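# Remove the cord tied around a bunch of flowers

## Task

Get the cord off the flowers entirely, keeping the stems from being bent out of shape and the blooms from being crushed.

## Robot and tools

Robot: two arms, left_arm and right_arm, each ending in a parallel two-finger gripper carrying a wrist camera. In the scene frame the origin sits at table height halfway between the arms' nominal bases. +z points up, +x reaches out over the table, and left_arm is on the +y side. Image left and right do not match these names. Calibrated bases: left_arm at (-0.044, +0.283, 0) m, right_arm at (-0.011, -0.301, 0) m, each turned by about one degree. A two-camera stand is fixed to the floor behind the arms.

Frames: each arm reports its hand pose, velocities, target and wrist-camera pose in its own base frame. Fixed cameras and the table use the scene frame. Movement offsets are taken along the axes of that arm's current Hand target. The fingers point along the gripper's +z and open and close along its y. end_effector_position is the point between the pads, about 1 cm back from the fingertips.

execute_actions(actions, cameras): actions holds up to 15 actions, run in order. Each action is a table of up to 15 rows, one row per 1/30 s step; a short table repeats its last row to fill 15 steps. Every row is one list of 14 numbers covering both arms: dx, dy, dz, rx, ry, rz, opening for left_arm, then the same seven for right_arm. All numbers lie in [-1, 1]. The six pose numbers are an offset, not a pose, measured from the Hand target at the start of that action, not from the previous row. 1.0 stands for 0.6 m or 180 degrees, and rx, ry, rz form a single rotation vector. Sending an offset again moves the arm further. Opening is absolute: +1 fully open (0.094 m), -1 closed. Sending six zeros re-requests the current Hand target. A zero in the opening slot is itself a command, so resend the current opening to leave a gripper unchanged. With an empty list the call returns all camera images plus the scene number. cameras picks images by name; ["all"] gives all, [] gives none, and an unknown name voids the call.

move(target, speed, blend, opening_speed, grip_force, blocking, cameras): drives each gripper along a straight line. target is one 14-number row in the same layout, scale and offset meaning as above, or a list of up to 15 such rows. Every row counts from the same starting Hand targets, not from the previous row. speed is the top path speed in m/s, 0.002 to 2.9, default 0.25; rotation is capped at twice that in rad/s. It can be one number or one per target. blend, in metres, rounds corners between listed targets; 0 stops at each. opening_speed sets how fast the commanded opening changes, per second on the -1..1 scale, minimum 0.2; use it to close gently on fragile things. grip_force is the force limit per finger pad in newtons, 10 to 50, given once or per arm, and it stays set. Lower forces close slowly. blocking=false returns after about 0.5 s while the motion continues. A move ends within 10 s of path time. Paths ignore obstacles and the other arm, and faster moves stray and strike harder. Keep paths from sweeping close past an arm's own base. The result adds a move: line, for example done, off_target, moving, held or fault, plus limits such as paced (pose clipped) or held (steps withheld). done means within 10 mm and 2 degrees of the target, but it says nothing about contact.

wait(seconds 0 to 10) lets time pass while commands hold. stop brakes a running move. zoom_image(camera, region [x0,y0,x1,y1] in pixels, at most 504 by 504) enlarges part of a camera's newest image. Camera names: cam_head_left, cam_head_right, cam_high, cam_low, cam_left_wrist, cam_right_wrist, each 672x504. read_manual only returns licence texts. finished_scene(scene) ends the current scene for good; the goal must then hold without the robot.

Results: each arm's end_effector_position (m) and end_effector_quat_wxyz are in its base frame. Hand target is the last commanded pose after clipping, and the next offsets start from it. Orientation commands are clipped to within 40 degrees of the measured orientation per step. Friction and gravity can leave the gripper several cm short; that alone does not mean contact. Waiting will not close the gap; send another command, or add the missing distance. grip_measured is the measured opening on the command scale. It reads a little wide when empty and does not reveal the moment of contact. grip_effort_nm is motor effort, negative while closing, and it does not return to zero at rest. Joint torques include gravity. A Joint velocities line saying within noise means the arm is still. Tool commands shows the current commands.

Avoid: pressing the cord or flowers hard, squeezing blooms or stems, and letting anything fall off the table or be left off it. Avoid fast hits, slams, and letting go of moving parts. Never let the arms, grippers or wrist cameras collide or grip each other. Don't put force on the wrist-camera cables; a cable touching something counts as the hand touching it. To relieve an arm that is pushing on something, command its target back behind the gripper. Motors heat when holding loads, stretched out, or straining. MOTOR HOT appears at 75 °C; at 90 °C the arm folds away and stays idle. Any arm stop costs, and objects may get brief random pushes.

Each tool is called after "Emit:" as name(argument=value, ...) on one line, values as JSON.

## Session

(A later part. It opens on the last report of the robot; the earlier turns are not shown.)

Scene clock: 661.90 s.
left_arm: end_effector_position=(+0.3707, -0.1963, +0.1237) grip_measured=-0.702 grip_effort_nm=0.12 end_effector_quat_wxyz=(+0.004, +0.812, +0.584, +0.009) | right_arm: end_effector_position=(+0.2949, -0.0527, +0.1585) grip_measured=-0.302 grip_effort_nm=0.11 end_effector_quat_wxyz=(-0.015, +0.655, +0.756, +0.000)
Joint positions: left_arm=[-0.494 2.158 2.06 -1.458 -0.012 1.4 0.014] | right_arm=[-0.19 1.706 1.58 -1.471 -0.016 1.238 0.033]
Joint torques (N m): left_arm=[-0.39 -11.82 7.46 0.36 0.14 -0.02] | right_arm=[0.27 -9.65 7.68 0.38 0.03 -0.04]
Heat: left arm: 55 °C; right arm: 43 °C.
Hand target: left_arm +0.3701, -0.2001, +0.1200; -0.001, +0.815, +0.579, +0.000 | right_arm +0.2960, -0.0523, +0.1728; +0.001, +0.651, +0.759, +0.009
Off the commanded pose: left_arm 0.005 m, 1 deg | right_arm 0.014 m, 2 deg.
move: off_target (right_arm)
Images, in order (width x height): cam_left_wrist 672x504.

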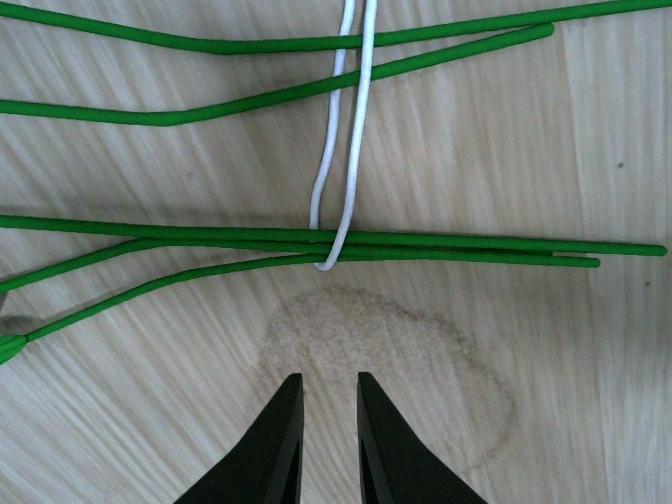

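Emit:
move(target=[-0.0683, -0.0143, 0.13, 0, 0, 0, -0.75, 0, 0, 0, 0, 0, 0, -0.3], speed=0.15, cameras=["cam_left_wrist"])

Emit:
zoom_image(camera="cam_left_wrist", region=[180, 150, 500, 500])

Scene clock: 671.20 s.
left_arm: end_effector_position=(+0.3515, -0.2358, +0.0520) grip_measured=-0.748 grip_effort_nm=-0.10 end_effector_quat_wxyz=(+0.008, +0.816, +0.578, +0.009) | right_arm: end_effector_position=(+0.2949, -0.0527, +0.1585) grip_measured=-0.302 grip_effort_nm=0.11 end_effector_quat_wxyz=(-0.015, +0.655, +0.756, +0.000)
Joint positions: left_arm=[-0.598 2.167 1.789 -1.171 -0.011 1.312 0.012] | right_arm=[-0.19 1.706 1.58 -1.471 -0.016 1.238 0.033]
Joint torques (N m): left_arm=[-0.03 -12.36 5.09 0.56 0.12 -0.04] | right_arm=[0.25 -9.65 7.69 0.37 0.02 -0.04]
Heat: left arm: 52 °C; right arm: 43 °C.
Hand target: left_arm +0.3483, -0.2359, +0.0420; -0.001, +0.815, +0.579, +0.000 | right_arm +0.2960, -0.0523, +0.1728; +0.001, +0.651, +0.759, +0.009
Off the commanded pose: left_arm 0.010 m, 1 deg | right_arm 0.014 m, 2 deg.
move: off_target (right_arm)
Images, in order (width x height): cam_left_wrist 672x504.

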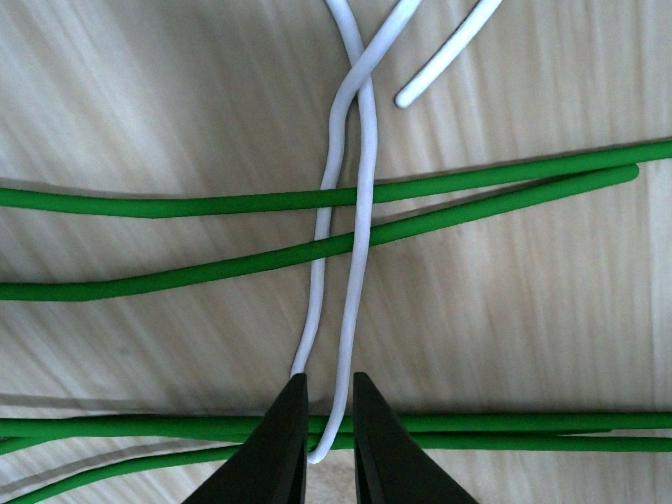

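Scaled by 1.440 from the camera's 672x504 image, which has a finer 960x720 frame.

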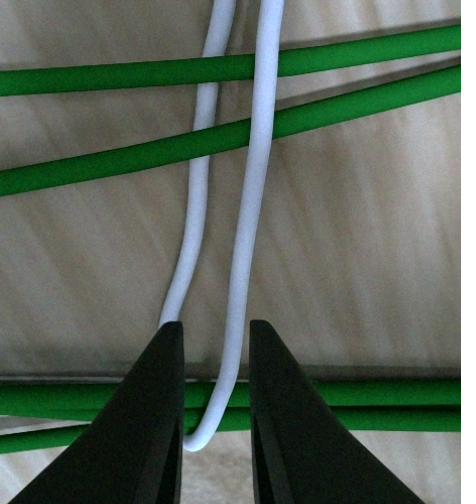

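Emit:
move(target=[[-0.003, -0.0062, 0.05, 0, 0, 0, -0.82, 0, 0, 0, 0, 0, 0, -0.3]], speed=0.12, cameras=["cam_left_wrist"])

Emit:
zoom_image(camera="cam_left_wrist", region=[220, 240, 440, 460])

Scene clock: 674.57 s.
left_arm: end_effector_position=(+0.3496, -0.2345, +0.0226) grip_measured=-0.818 grip_effort_nm=-0.11 end_effector_quat_wxyz=(+0.009, +0.814, +0.580, +0.009) | right_arm: end_effector_position=(+0.2949, -0.0527, +0.1585) grip_measured=-0.302 grip_effort_nm=0.11 end_effector_quat_wxyz=(-0.015, +0.655, +0.756, +0.000)
Joint positions: left_arm=[-0.598 2.18 1.691 -1.059 -0.011 1.306 0.009] | right_arm=[-0.19 1.706 1.58 -1.471 -0.016 1.238 0.033]
Joint torques (N m): left_arm=[-0.65 -12.19 4.98 0.49 0.12 -0.07] | right_arm=[0.27 -9.66 7.68 0.38 0.03 -0.05]
Heat: left arm: 52 °C; right arm: 43 °C.
Hand target: left_arm +0.3442, -0.2364, +0.0120; -0.001, +0.815, +0.579, +0.000 | right_arm +0.2960, -0.0523, +0.1728; +0.001, +0.651, +0.759, +0.009
Off the commanded pose: left_arm 0.012 m, 2 deg | right_arm 0.014 m, 2 deg.
move: off_target (left_arm, right_arm)
Images, in order (width x height): cam_left_wrist 672x504.

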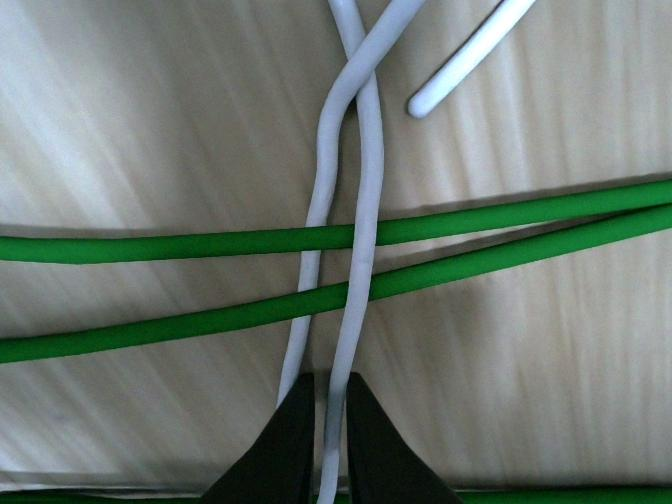

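Scaled by 2.291 from the camera's 672x504 image, which has a finer 960x720 frame.

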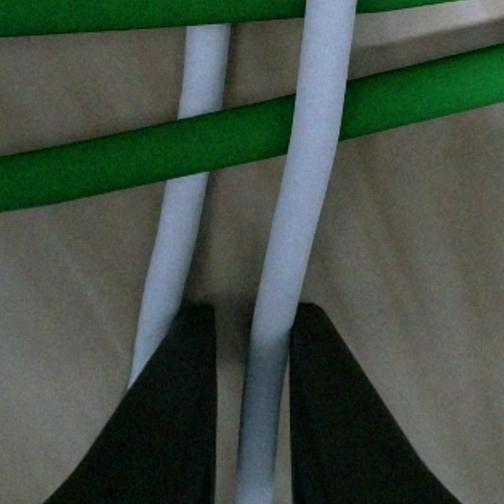

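Emit:
move(target=[[0, 0, 0, 0, 0, 0, -1, 0, 0, 0, 0, 0, 0, -0.3], [0.02, 0, -0.1, 0, 0, 0, -1, 0, 0, 0, 0, 0, 0, -0.3], [0.379, -0.097, -0.1, 0, 0, -0.08, -1, 0, 0, 0, 0, 0, 0, -0.3]], speed=0.15, blend=[0, 0.02, 0], opening_speed=0.6, cameras=["cam_left_wrist", "cam_high"])

Emit:
zoom_image(camera="cam_high", region=[240, 220, 500, 380])

Scene clock: 680.40 s.
left_arm: end_effector_position=(+0.3650, +0.0002, +0.0626) grip_measured=-0.950 grip_effort_nm=-1.02 end_effector_quat_wxyz=(-0.013, +0.732, +0.681, -0.006) | right_arm: end_effector_position=(+0.2949, -0.0527, +0.1585) grip_measured=-0.302 grip_effort_nm=0.11 end_effector_quat_wxyz=(-0.015, +0.655, +0.756, +0.000)
Joint positions: left_arm=[-0.007 1.976 1.543 -1.164 -0.01 1.637 0.002] | right_arm=[-0.19 1.706 1.58 -1.471 -0.016 1.238 0.033]
Joint torques (N m): left_arm=[-0.44 -15.1 5.08 0.38 0.11 0.04] | right_arm=[0.27 -9.66 7.68 0.38 0.02 -0.04]
Heat: left arm: 52 °C; right arm: 43 °C.
Hand target: left_arm +0.3643, -0.0025, +0.0721; -0.001, +0.736, +0.677, +0.000 | right_arm +0.2960, -0.0523, +0.1728; +0.001, +0.651, +0.759, +0.009
Off the commanded pose: left_arm 0.010 m, 2 deg | right_arm 0.014 m, 2 deg.
move: off_target (right_arm)
Images, in order (width x height): cam_high 672x504, cam_left_wrist 672x504.

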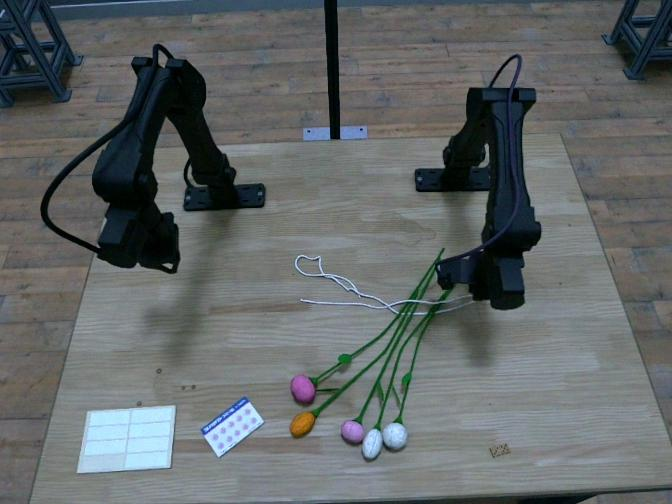

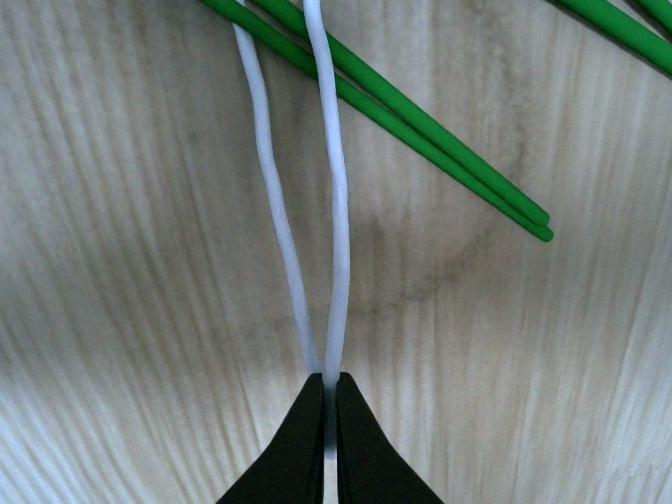

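Scaled by 1.938 from the camera's 672x504 image, which has a finer 960x720 frame.

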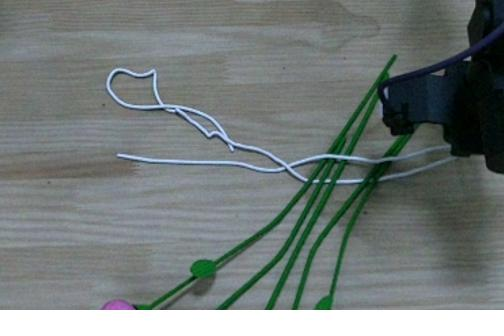

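Emit:
move(target=[0.3, -0.017, 0.02, 0, 0, -0.09, -1, 0, 0, 0, 0, 0, 0, -0.3], speed=0.12, cameras=["cam_high", "cam_left_wrist"])

Scene clock: 692.80 s.
left_arm: end_effector_position=(+0.3679, +0.1788, +0.0634) grip_measured=-0.950 grip_effort_nm=-1.02 end_effector_quat_wxyz=(+0.001, +0.630, +0.777, +0.009) | right_arm: end_effector_position=(+0.2949, -0.0527, +0.1585) grip_measured=-0.302 grip_effort_nm=0.11 end_effector_quat_wxyz=(-0.015, +0.655, +0.756, +0.000)
Joint positions: left_arm=[0.447 2.106 1.74 -1.187 -0.007 1.809 0.002] | right_arm=[-0.19 1.706 1.58 -1.471 -0.016 1.238 0.033]
Joint torques (N m): left_arm=[-0.12 -11.38 7.47 0.29 0.08 0.06] | right_arm=[0.27 -9.63 7.68 0.38 0.02 -0.04]
Heat: left arm: 53 °C; right arm: 43 °C.
Hand target: left_arm +0.3691, +0.1777, +0.0602; -0.001, +0.634, +0.774, +0.000 | right_arm +0.2960, -0.0523, +0.1728; +0.001, +0.651, +0.759, +0.009
Off the commanded pose: left_arm 0.004 m, 1 deg | right_arm 0.014 m, 2 deg.
move: off_target (right_arm)
Images, in order (width x height): cam_high 672x504, cam_left_wrist 672x504.

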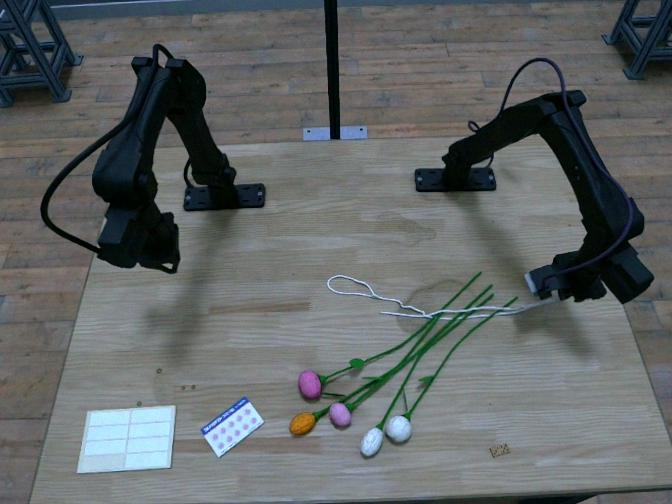

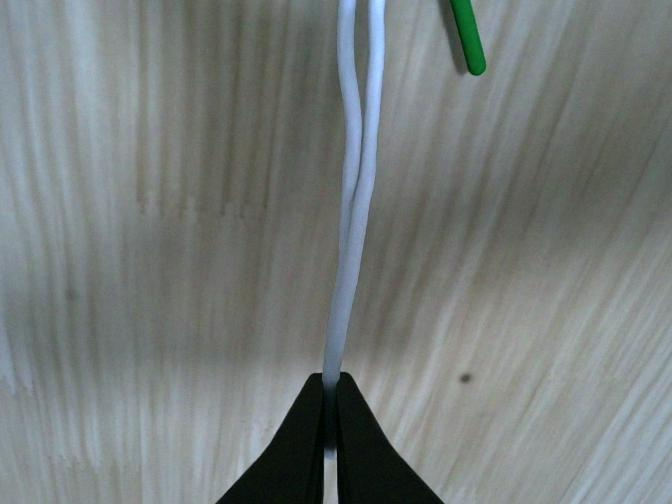

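Emit:
move(target=[-0.0177, -0.2205, 0, 0, 0, 0, -1, 0, 0, 0, 0, 0, 0, -0.3], speed=0.12, cameras=["cam_high", "cam_left_wrist"])

Scene clock: 709.30 s.
left_arm: end_effector_position=(+0.2442, +0.1420, +0.0576) grip_measured=-0.950 grip_effort_nm=-1.02 end_effector_quat_wxyz=(-0.005, +0.632, +0.775, -0.004) | right_arm: end_effector_position=(+0.2949, -0.0527, +0.1585) grip_measured=-0.302 grip_effort_nm=0.11 end_effector_quat_wxyz=(-0.015, +0.655, +0.756, +0.000)
Joint positions: left_arm=[0.519 1.662 1.126 -1.046 -0.007 1.888 0.002] | right_arm=[-0.19 1.706 1.58 -1.471 -0.016 1.238 0.033]
Joint torques (N m): left_arm=[0.64 -10.39 4.64 0.41 0.07 -0.02] | right_arm=[0.25 -9.65 7.68 0.38 0.02 -0.04]
Heat: left arm: 51 °C; right arm: 43 °C.
Hand target: left_arm +0.2417, +0.1412, +0.0605; -0.001, +0.634, +0.774, +0.000 | right_arm +0.2960, -0.0523, +0.1728; +0.001, +0.651, +0.759, +0.009
Off the commanded pose: left_arm 0.004 m, 1 deg | right_arm 0.014 m, 2 deg.
move: off_target (right_arm)
Images, in order (width x height): cam_high 672x504, cam_left_wrist 672x504.

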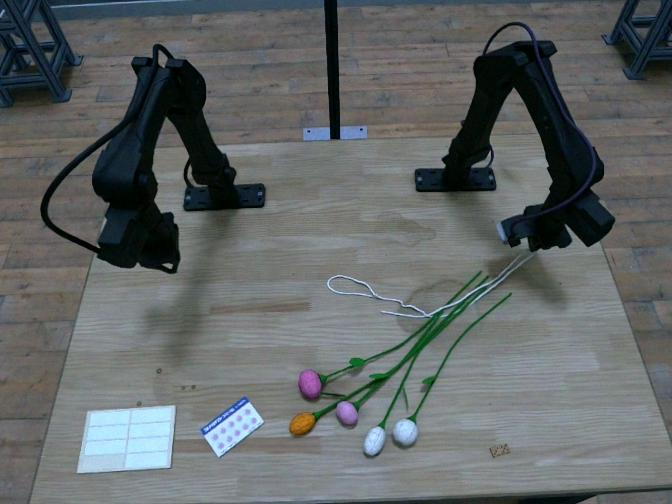

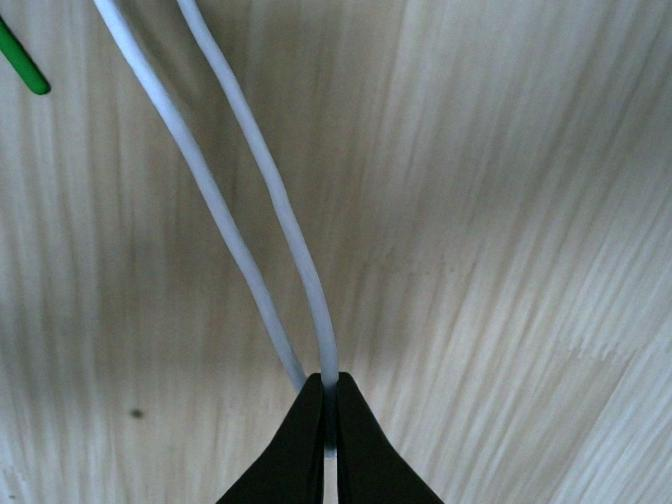

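Emit:
move(target=[0.082, -0.121, 0, 0, 0, -0.12, -1, 0, 0, 0, 0, 0, 0, -0.3], speed=0.12, cameras=["cam_high", "cam_left_wrist"])

Scene clock: 712.77 s.
left_arm: end_effector_position=(+0.1634, +0.1781, +0.0582) grip_measured=-0.950 grip_effort_nm=-1.02 end_effector_quat_wxyz=(-0.004, +0.480, +0.877, -0.002) | right_arm: end_effector_position=(+0.2949, -0.0527, +0.1585) grip_measured=-0.302 grip_effort_nm=0.11 end_effector_quat_wxyz=(-0.015, +0.655, +0.756, +0.000)
Joint positions: left_arm=[0.819 1.502 0.967 -1.041 -0.007 1.82 0.002] | right_arm=[-0.19 1.706 1.58 -1.471 -0.016 1.238 0.033]
Joint torques (N m): left_arm=[0.51 -8.61 4.68 0.37 0.08 -0.05] | right_arm=[0.27 -9.65 7.68 0.38 0.03 -0.04]
Heat: left arm: 50 °C; right arm: 43 °C.
Hand target: left_arm +0.1607, +0.1750, +0.0605; -0.001, +0.477, +0.879, +0.000 | right_arm +0.2960, -0.0523, +0.1728; +0.001, +0.651, +0.759, +0.009
Off the commanded pose: left_arm 0.005 m, 1 deg | right_arm 0.014 m, 2 deg.
move: off_target (right_arm)
Images, in order (width x height): cam_high 672x504, cam_left_wrist 672x504.

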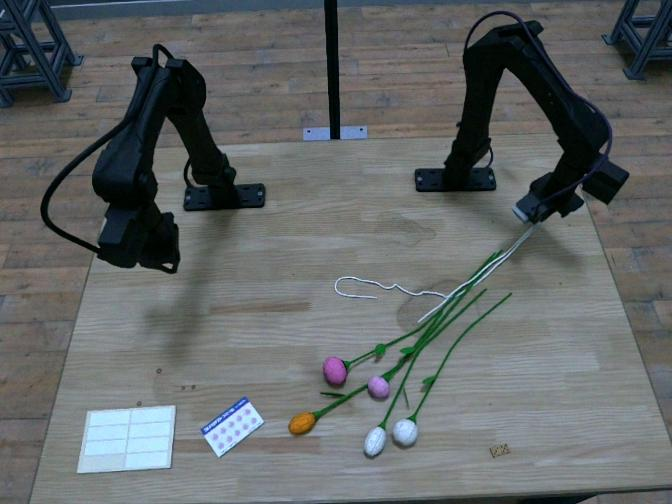

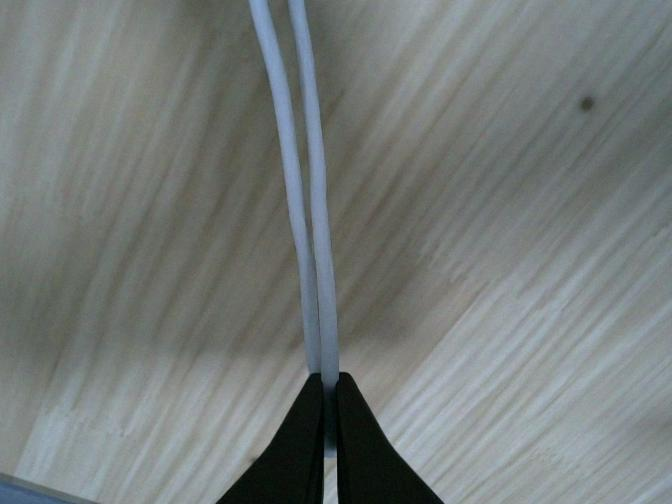

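Emit:
move(target=[[0, 0, 0.078, 0, 0, 0, -1, 0, 0, 0, 0, 0, 0, -0.3], [0, 0, 0.078, 0, 0, 0, -0.7, 0, 0, 0, 0, 0, 0, -0.3], [-0.03, 0, -0.04, 0, 0, 0, -0.7, 0, 0, 0, 0, 0, 0, -0.3]], speed=0.12, cameras=["cam_high", "cam_left_wrist"])

Scene clock: 723.60 s.
left_arm: end_effector_position=(+0.1676, +0.1603, +0.0764) grip_measured=-0.702 grip_effort_nm=0.12 end_effector_quat_wxyz=(-0.006, +0.476, +0.879, -0.007) | right_arm: end_effector_position=(+0.2949, -0.0527, +0.1585) grip_measured=-0.302 grip_effort_nm=0.11 end_effector_quat_wxyz=(-0.015, +0.655, +0.756, +0.000)
Joint positions: left_arm=[0.753 1.458 1.002 -1.133 -0.007 1.746 0.014] | right_arm=[-0.19 1.706 1.58 -1.471 -0.016 1.238 0.033]
Joint torques (N m): left_arm=[-0.5 -7.62 7.06 0.24 0.08 -0.1] | right_arm=[0.27 -9.63 7.69 0.38 0.02 -0.04]
Heat: left arm: 48 °C; right arm: 43 °C.
Hand target: left_arm +0.1705, +0.1601, +0.0846; -0.001, +0.477, +0.879, +0.000 | right_arm +0.2960, -0.0523, +0.1728; +0.001, +0.651, +0.759, +0.009
Off the commanded pose: left_arm 0.009 m, 1 deg | right_arm 0.014 m, 2 deg.
move: off_target (right_arm)
Images, in order (width x height): cam_high 672x504, cam_left_wrist 672x504.

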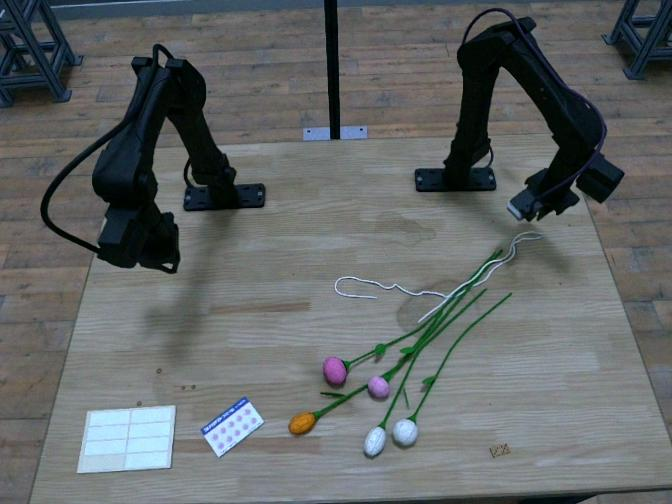

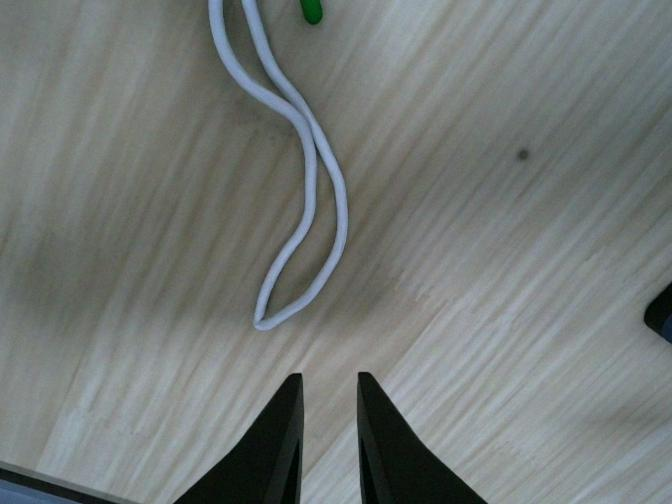

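Emit:
move(target=[[-0.0965, 0.0098, 0.122, 0, 0, 0, -0.7, 0, 0, 0, 0, 0, 0, -0.3], [-0.0965, 0.0098, 0.122, 0, 0, 0, -1, 0, 0, 0, 0, 0, 0, -0.3], [0.155, -0.0592, 0.041, 0, 0, -0.1, -1, 0, 0, 0, 0, 0, 0, -0.3]], speed=0.12, cameras=["cam_high", "cam_left_wrist"])

Scene clock: 731.67 s.
left_arm: end_effector_position=(+0.0885, +0.2175, +0.0562) grip_measured=-0.958 grip_effort_nm=-1.02 end_effector_quat_wxyz=(-0.005, +0.331, +0.944, +0.001) | right_arm: end_effector_position=(+0.2949, -0.0527, +0.1585) grip_measured=-0.302 grip_effort_nm=0.11 end_effector_quat_wxyz=(-0.015, +0.655, +0.756, +0.000)
Joint positions: left_arm=[1.172 1.471 0.93 -1.029 -0.011 1.847 0.002] | right_arm=[-0.19 1.706 1.58 -1.471 -0.016 1.238 0.033]
Joint torques (N m): left_arm=[0.13 -5.75 7.06 0.23 0.1 0.05] | right_arm=[0.25 -9.66 7.68 0.39 0.03 -0.04]
Heat: left arm: 47 °C; right arm: 44 °C.
Hand target: left_arm +0.0901, +0.2188, +0.0601; -0.001, +0.334, +0.943, +0.000 | right_arm +0.2960, -0.0523, +0.1728; +0.001, +0.651, +0.759, +0.009
Off the commanded pose: left_arm 0.004 m, 1 deg | right_arm 0.014 m, 2 deg.
move: off_target (right_arm)
Images, in order (width x height): cam_high 672x504, cam_left_wrist 672x504.

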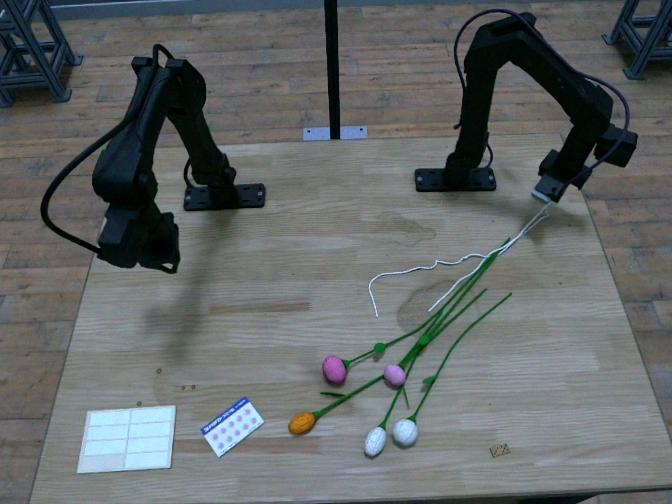

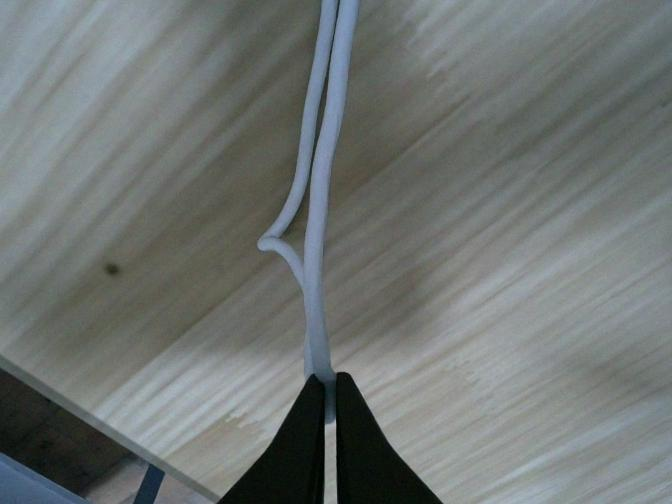

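Emit:
move(target=[[0, 0, 0.078, 0, 0, 0, -1, 0, 0, 0, 0, 0, 0, -0.3], [0, 0, 0.078, 0, 0, 0, -0.6, 0, 0, 0, 0, 0, 0, -0.3], [-0.11, 0, -0.05, 0, 0, 0, -0.6, 0, 0, 0, 0, 0, 0, -0.3]], speed=0.13, cameras=["cam_high", "cam_left_wrist"])

Scene clock: 737.90 s.
left_arm: end_effector_position=(+0.1380, +0.1768, +0.0816) grip_measured=-0.602 grip_effort_nm=0.12 end_effector_quat_wxyz=(-0.008, +0.334, +0.943, -0.008) | right_arm: end_effector_position=(+0.2949, -0.0527, +0.1585) grip_measured=-0.302 grip_effort_nm=0.11 end_effector_quat_wxyz=(-0.015, +0.655, +0.756, +0.000)
Joint positions: left_arm=[0.896 1.426 0.996 -1.161 -0.01 1.576 0.019] | right_arm=[-0.19 1.706 1.58 -1.471 -0.016 1.238 0.033]
Joint torques (N m): left_arm=[-0.43 -7.28 7.16 0.21 0.1 -0.08] | right_arm=[0.27 -9.63 7.68 0.38 0.03 -0.04]
Heat: left arm: 46 °C; right arm: 44 °C.
Hand target: left_arm +0.1413, +0.1771, +0.0899; -0.001, +0.334, +0.943, +0.000 | right_arm +0.2960, -0.0523, +0.1728; +0.001, +0.651, +0.759, +0.009
Off the commanded pose: left_arm 0.009 m, 1 deg | right_arm 0.014 m, 2 deg.
move: off_target (right_arm)
Images, in order (width x height): cam_high 672x504, cam_left_wrist 672x504.

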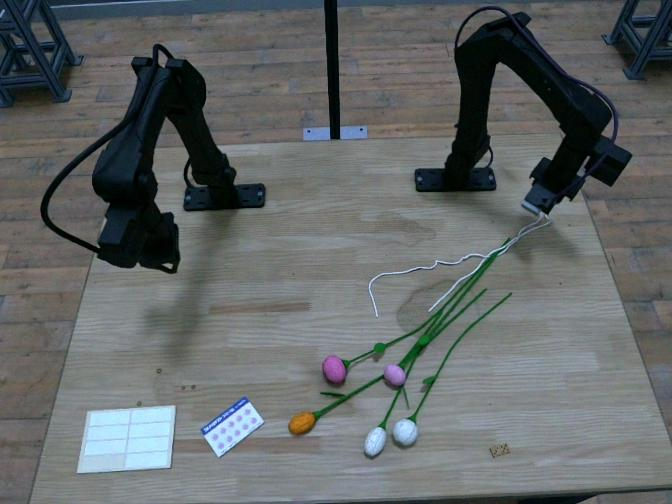

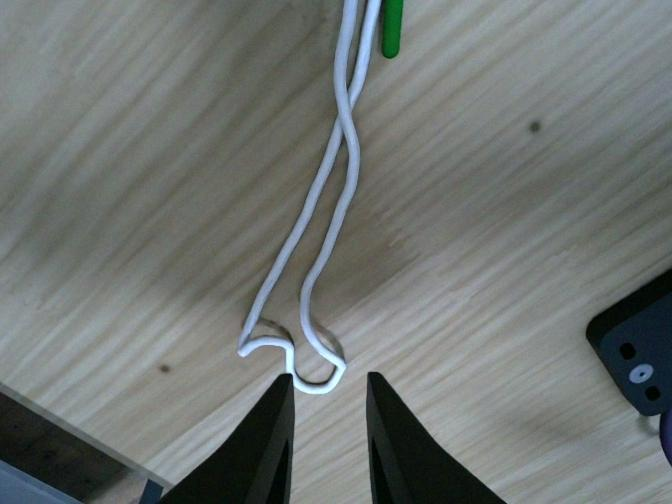

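Emit:
move(target=[[-0.0919, -0.0103, 0.13, 0, 0, 0, -0.6, 0, 0, 0, 0, 0, 0, -0.3], [-0.0919, -0.0103, 0.13, 0, 0, 0, -1, 0, 0, 0, 0, 0, 0, -0.3], [0.166, -0.0102, 0.0165, 0, 0, -0.04, -1, 0, 0, 0, 0, 0, 0, -0.3]], speed=0.13, cameras=["cam_high", "cam_left_wrist"])

Scene clock: 746.83 s.
left_arm: end_effector_position=(+0.0591, +0.2345, +0.0782) grip_measured=-0.957 grip_effort_nm=-1.02 end_effector_quat_wxyz=(-0.005, +0.271, +0.963, +0.006) | right_arm: end_effector_position=(+0.2949, -0.0527, +0.1585) grip_measured=-0.302 grip_effort_nm=0.11 end_effector_quat_wxyz=(-0.015, +0.655, +0.756, +0.000)
Joint positions: left_arm=[1.313 1.466 1.017 -1.11 -0.009 1.862 0.002] | right_arm=[-0.19 1.706 1.58 -1.471 -0.016 1.238 0.033]
Joint torques (N m): left_arm=[0.13 -5.11 7.17 0.29 0.09 0.06] | right_arm=[0.25 -9.65 7.68 0.38 0.02 -0.04]
Heat: left arm: 45 °C; right arm: 44 °C.
Hand target: left_arm +0.0602, +0.2351, +0.0802; -0.001, +0.274, +0.962, +0.000 | right_arm +0.2960, -0.0523, +0.1728; +0.001, +0.651, +0.759, +0.009
Off the commanded pose: left_arm 0.002 m, 1 deg | right_arm 0.014 m, 2 deg.
move: off_target (right_arm)
Images, in order (width x height): cam_high 672x504, cam_left_wrist 672x504.

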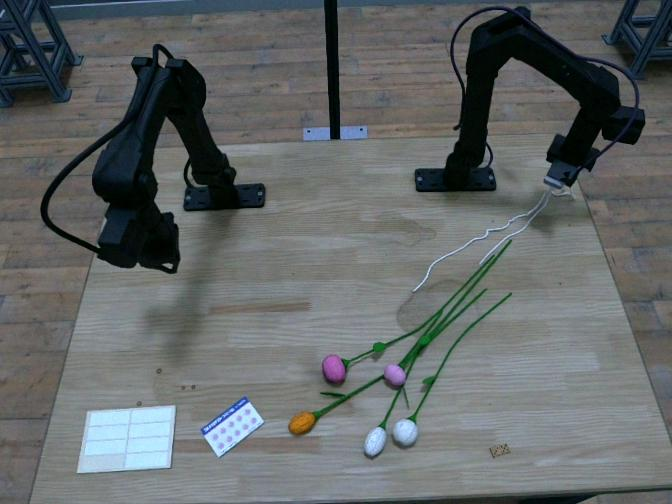

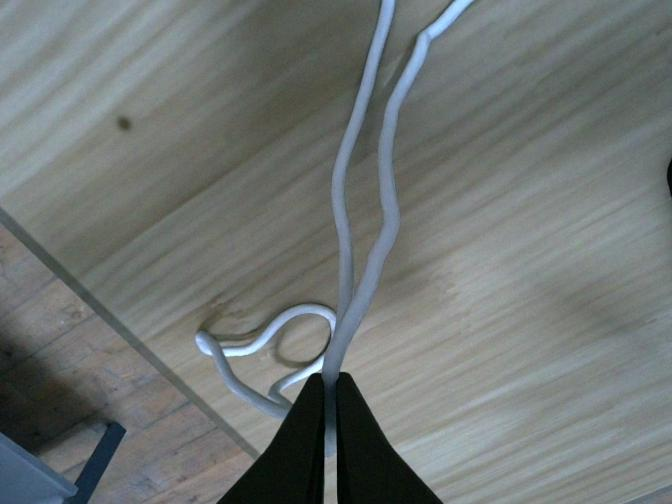

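Emit:
zoom_image(camera="cam_high", region=[400, 160, 600, 300])

Scaled by 2.520 from the camera's 672x504 image, which has a finer 960x720 frame.

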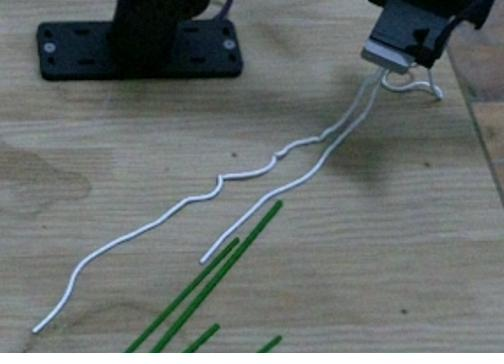

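Emit:
move(target=[[0.0435, -0.0563, 0.05, 0, 0, -0.05, -1, 0, 0, 0, 0, 0, 0, -0.3], [0.0435, -0.0563, 0.11, 0, 0, -0.05, -1, 0, 0, 0, 0, 0, 0, -0.3], [0.0435, -0.0563, 0.11, 0, 0, -0.05, -0.6, 0, 0, 0, 0, 0, 0, -0.3], [0.0435, -0.0563, -0.08, 0, 0, -0.05, -0.6, 0, 0, 0, 0, 0, 0, -0.3]], speed=0.13, cameras=["cam_high", "cam_left_wrist"])

Scene clock: 754.10 s.
left_arm: end_effector_position=(+0.0195, +0.2202, +0.1205) grip_measured=-0.602 grip_effort_nm=0.12 end_effector_quat_wxyz=(-0.004, +0.196, +0.981, -0.008) | right_arm: end_effector_position=(+0.2949, -0.0527, +0.1585) grip_measured=-0.302 grip_effort_nm=0.11 end_effector_quat_wxyz=(-0.015, +0.655, +0.756, +0.000)
Joint positions: left_arm=[1.47 1.391 1.122 -1.316 -0.01 1.865 0.019] | right_arm=[-0.19 1.706 1.58 -1.471 -0.016 1.238 0.033]
Joint torques (N m): left_arm=[0.25 -6.82 7.16 0.28 0.1 0.02] | right_arm=[0.27 -9.63 7.66 0.38 0.03 -0.04]
Heat: left arm: 44 °C; right arm: 44 °C.
Hand target: left_arm +0.0202, +0.2202, +0.1283; -0.001, +0.198, +0.980, +0.000 | right_arm +0.2960, -0.0523, +0.1728; +0.001, +0.651, +0.759, +0.009
Off the commanded pose: left_arm 0.008 m, 1 deg | right_arm 0.014 m, 2 deg.
move: off_target (right_arm)
Images, in order (width x height): cam_high 672x504, cam_left_wrist 672x504.

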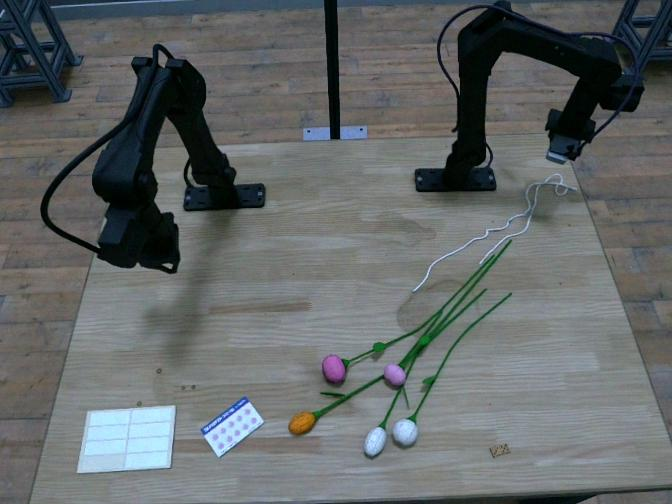

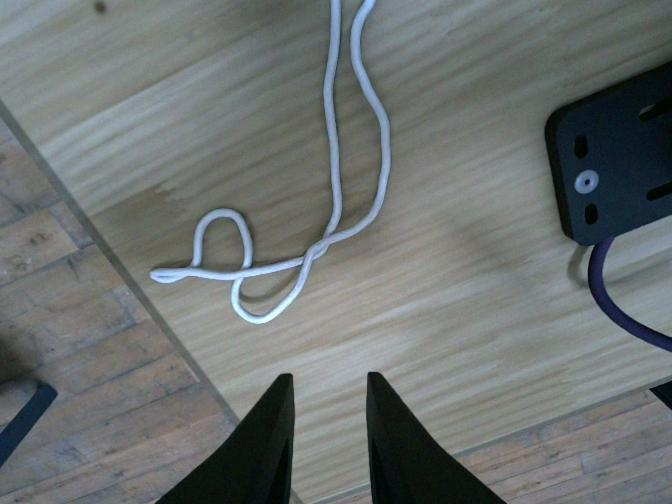

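Emit:
finished_scene(scene=1)

The scene is finished: the task was done.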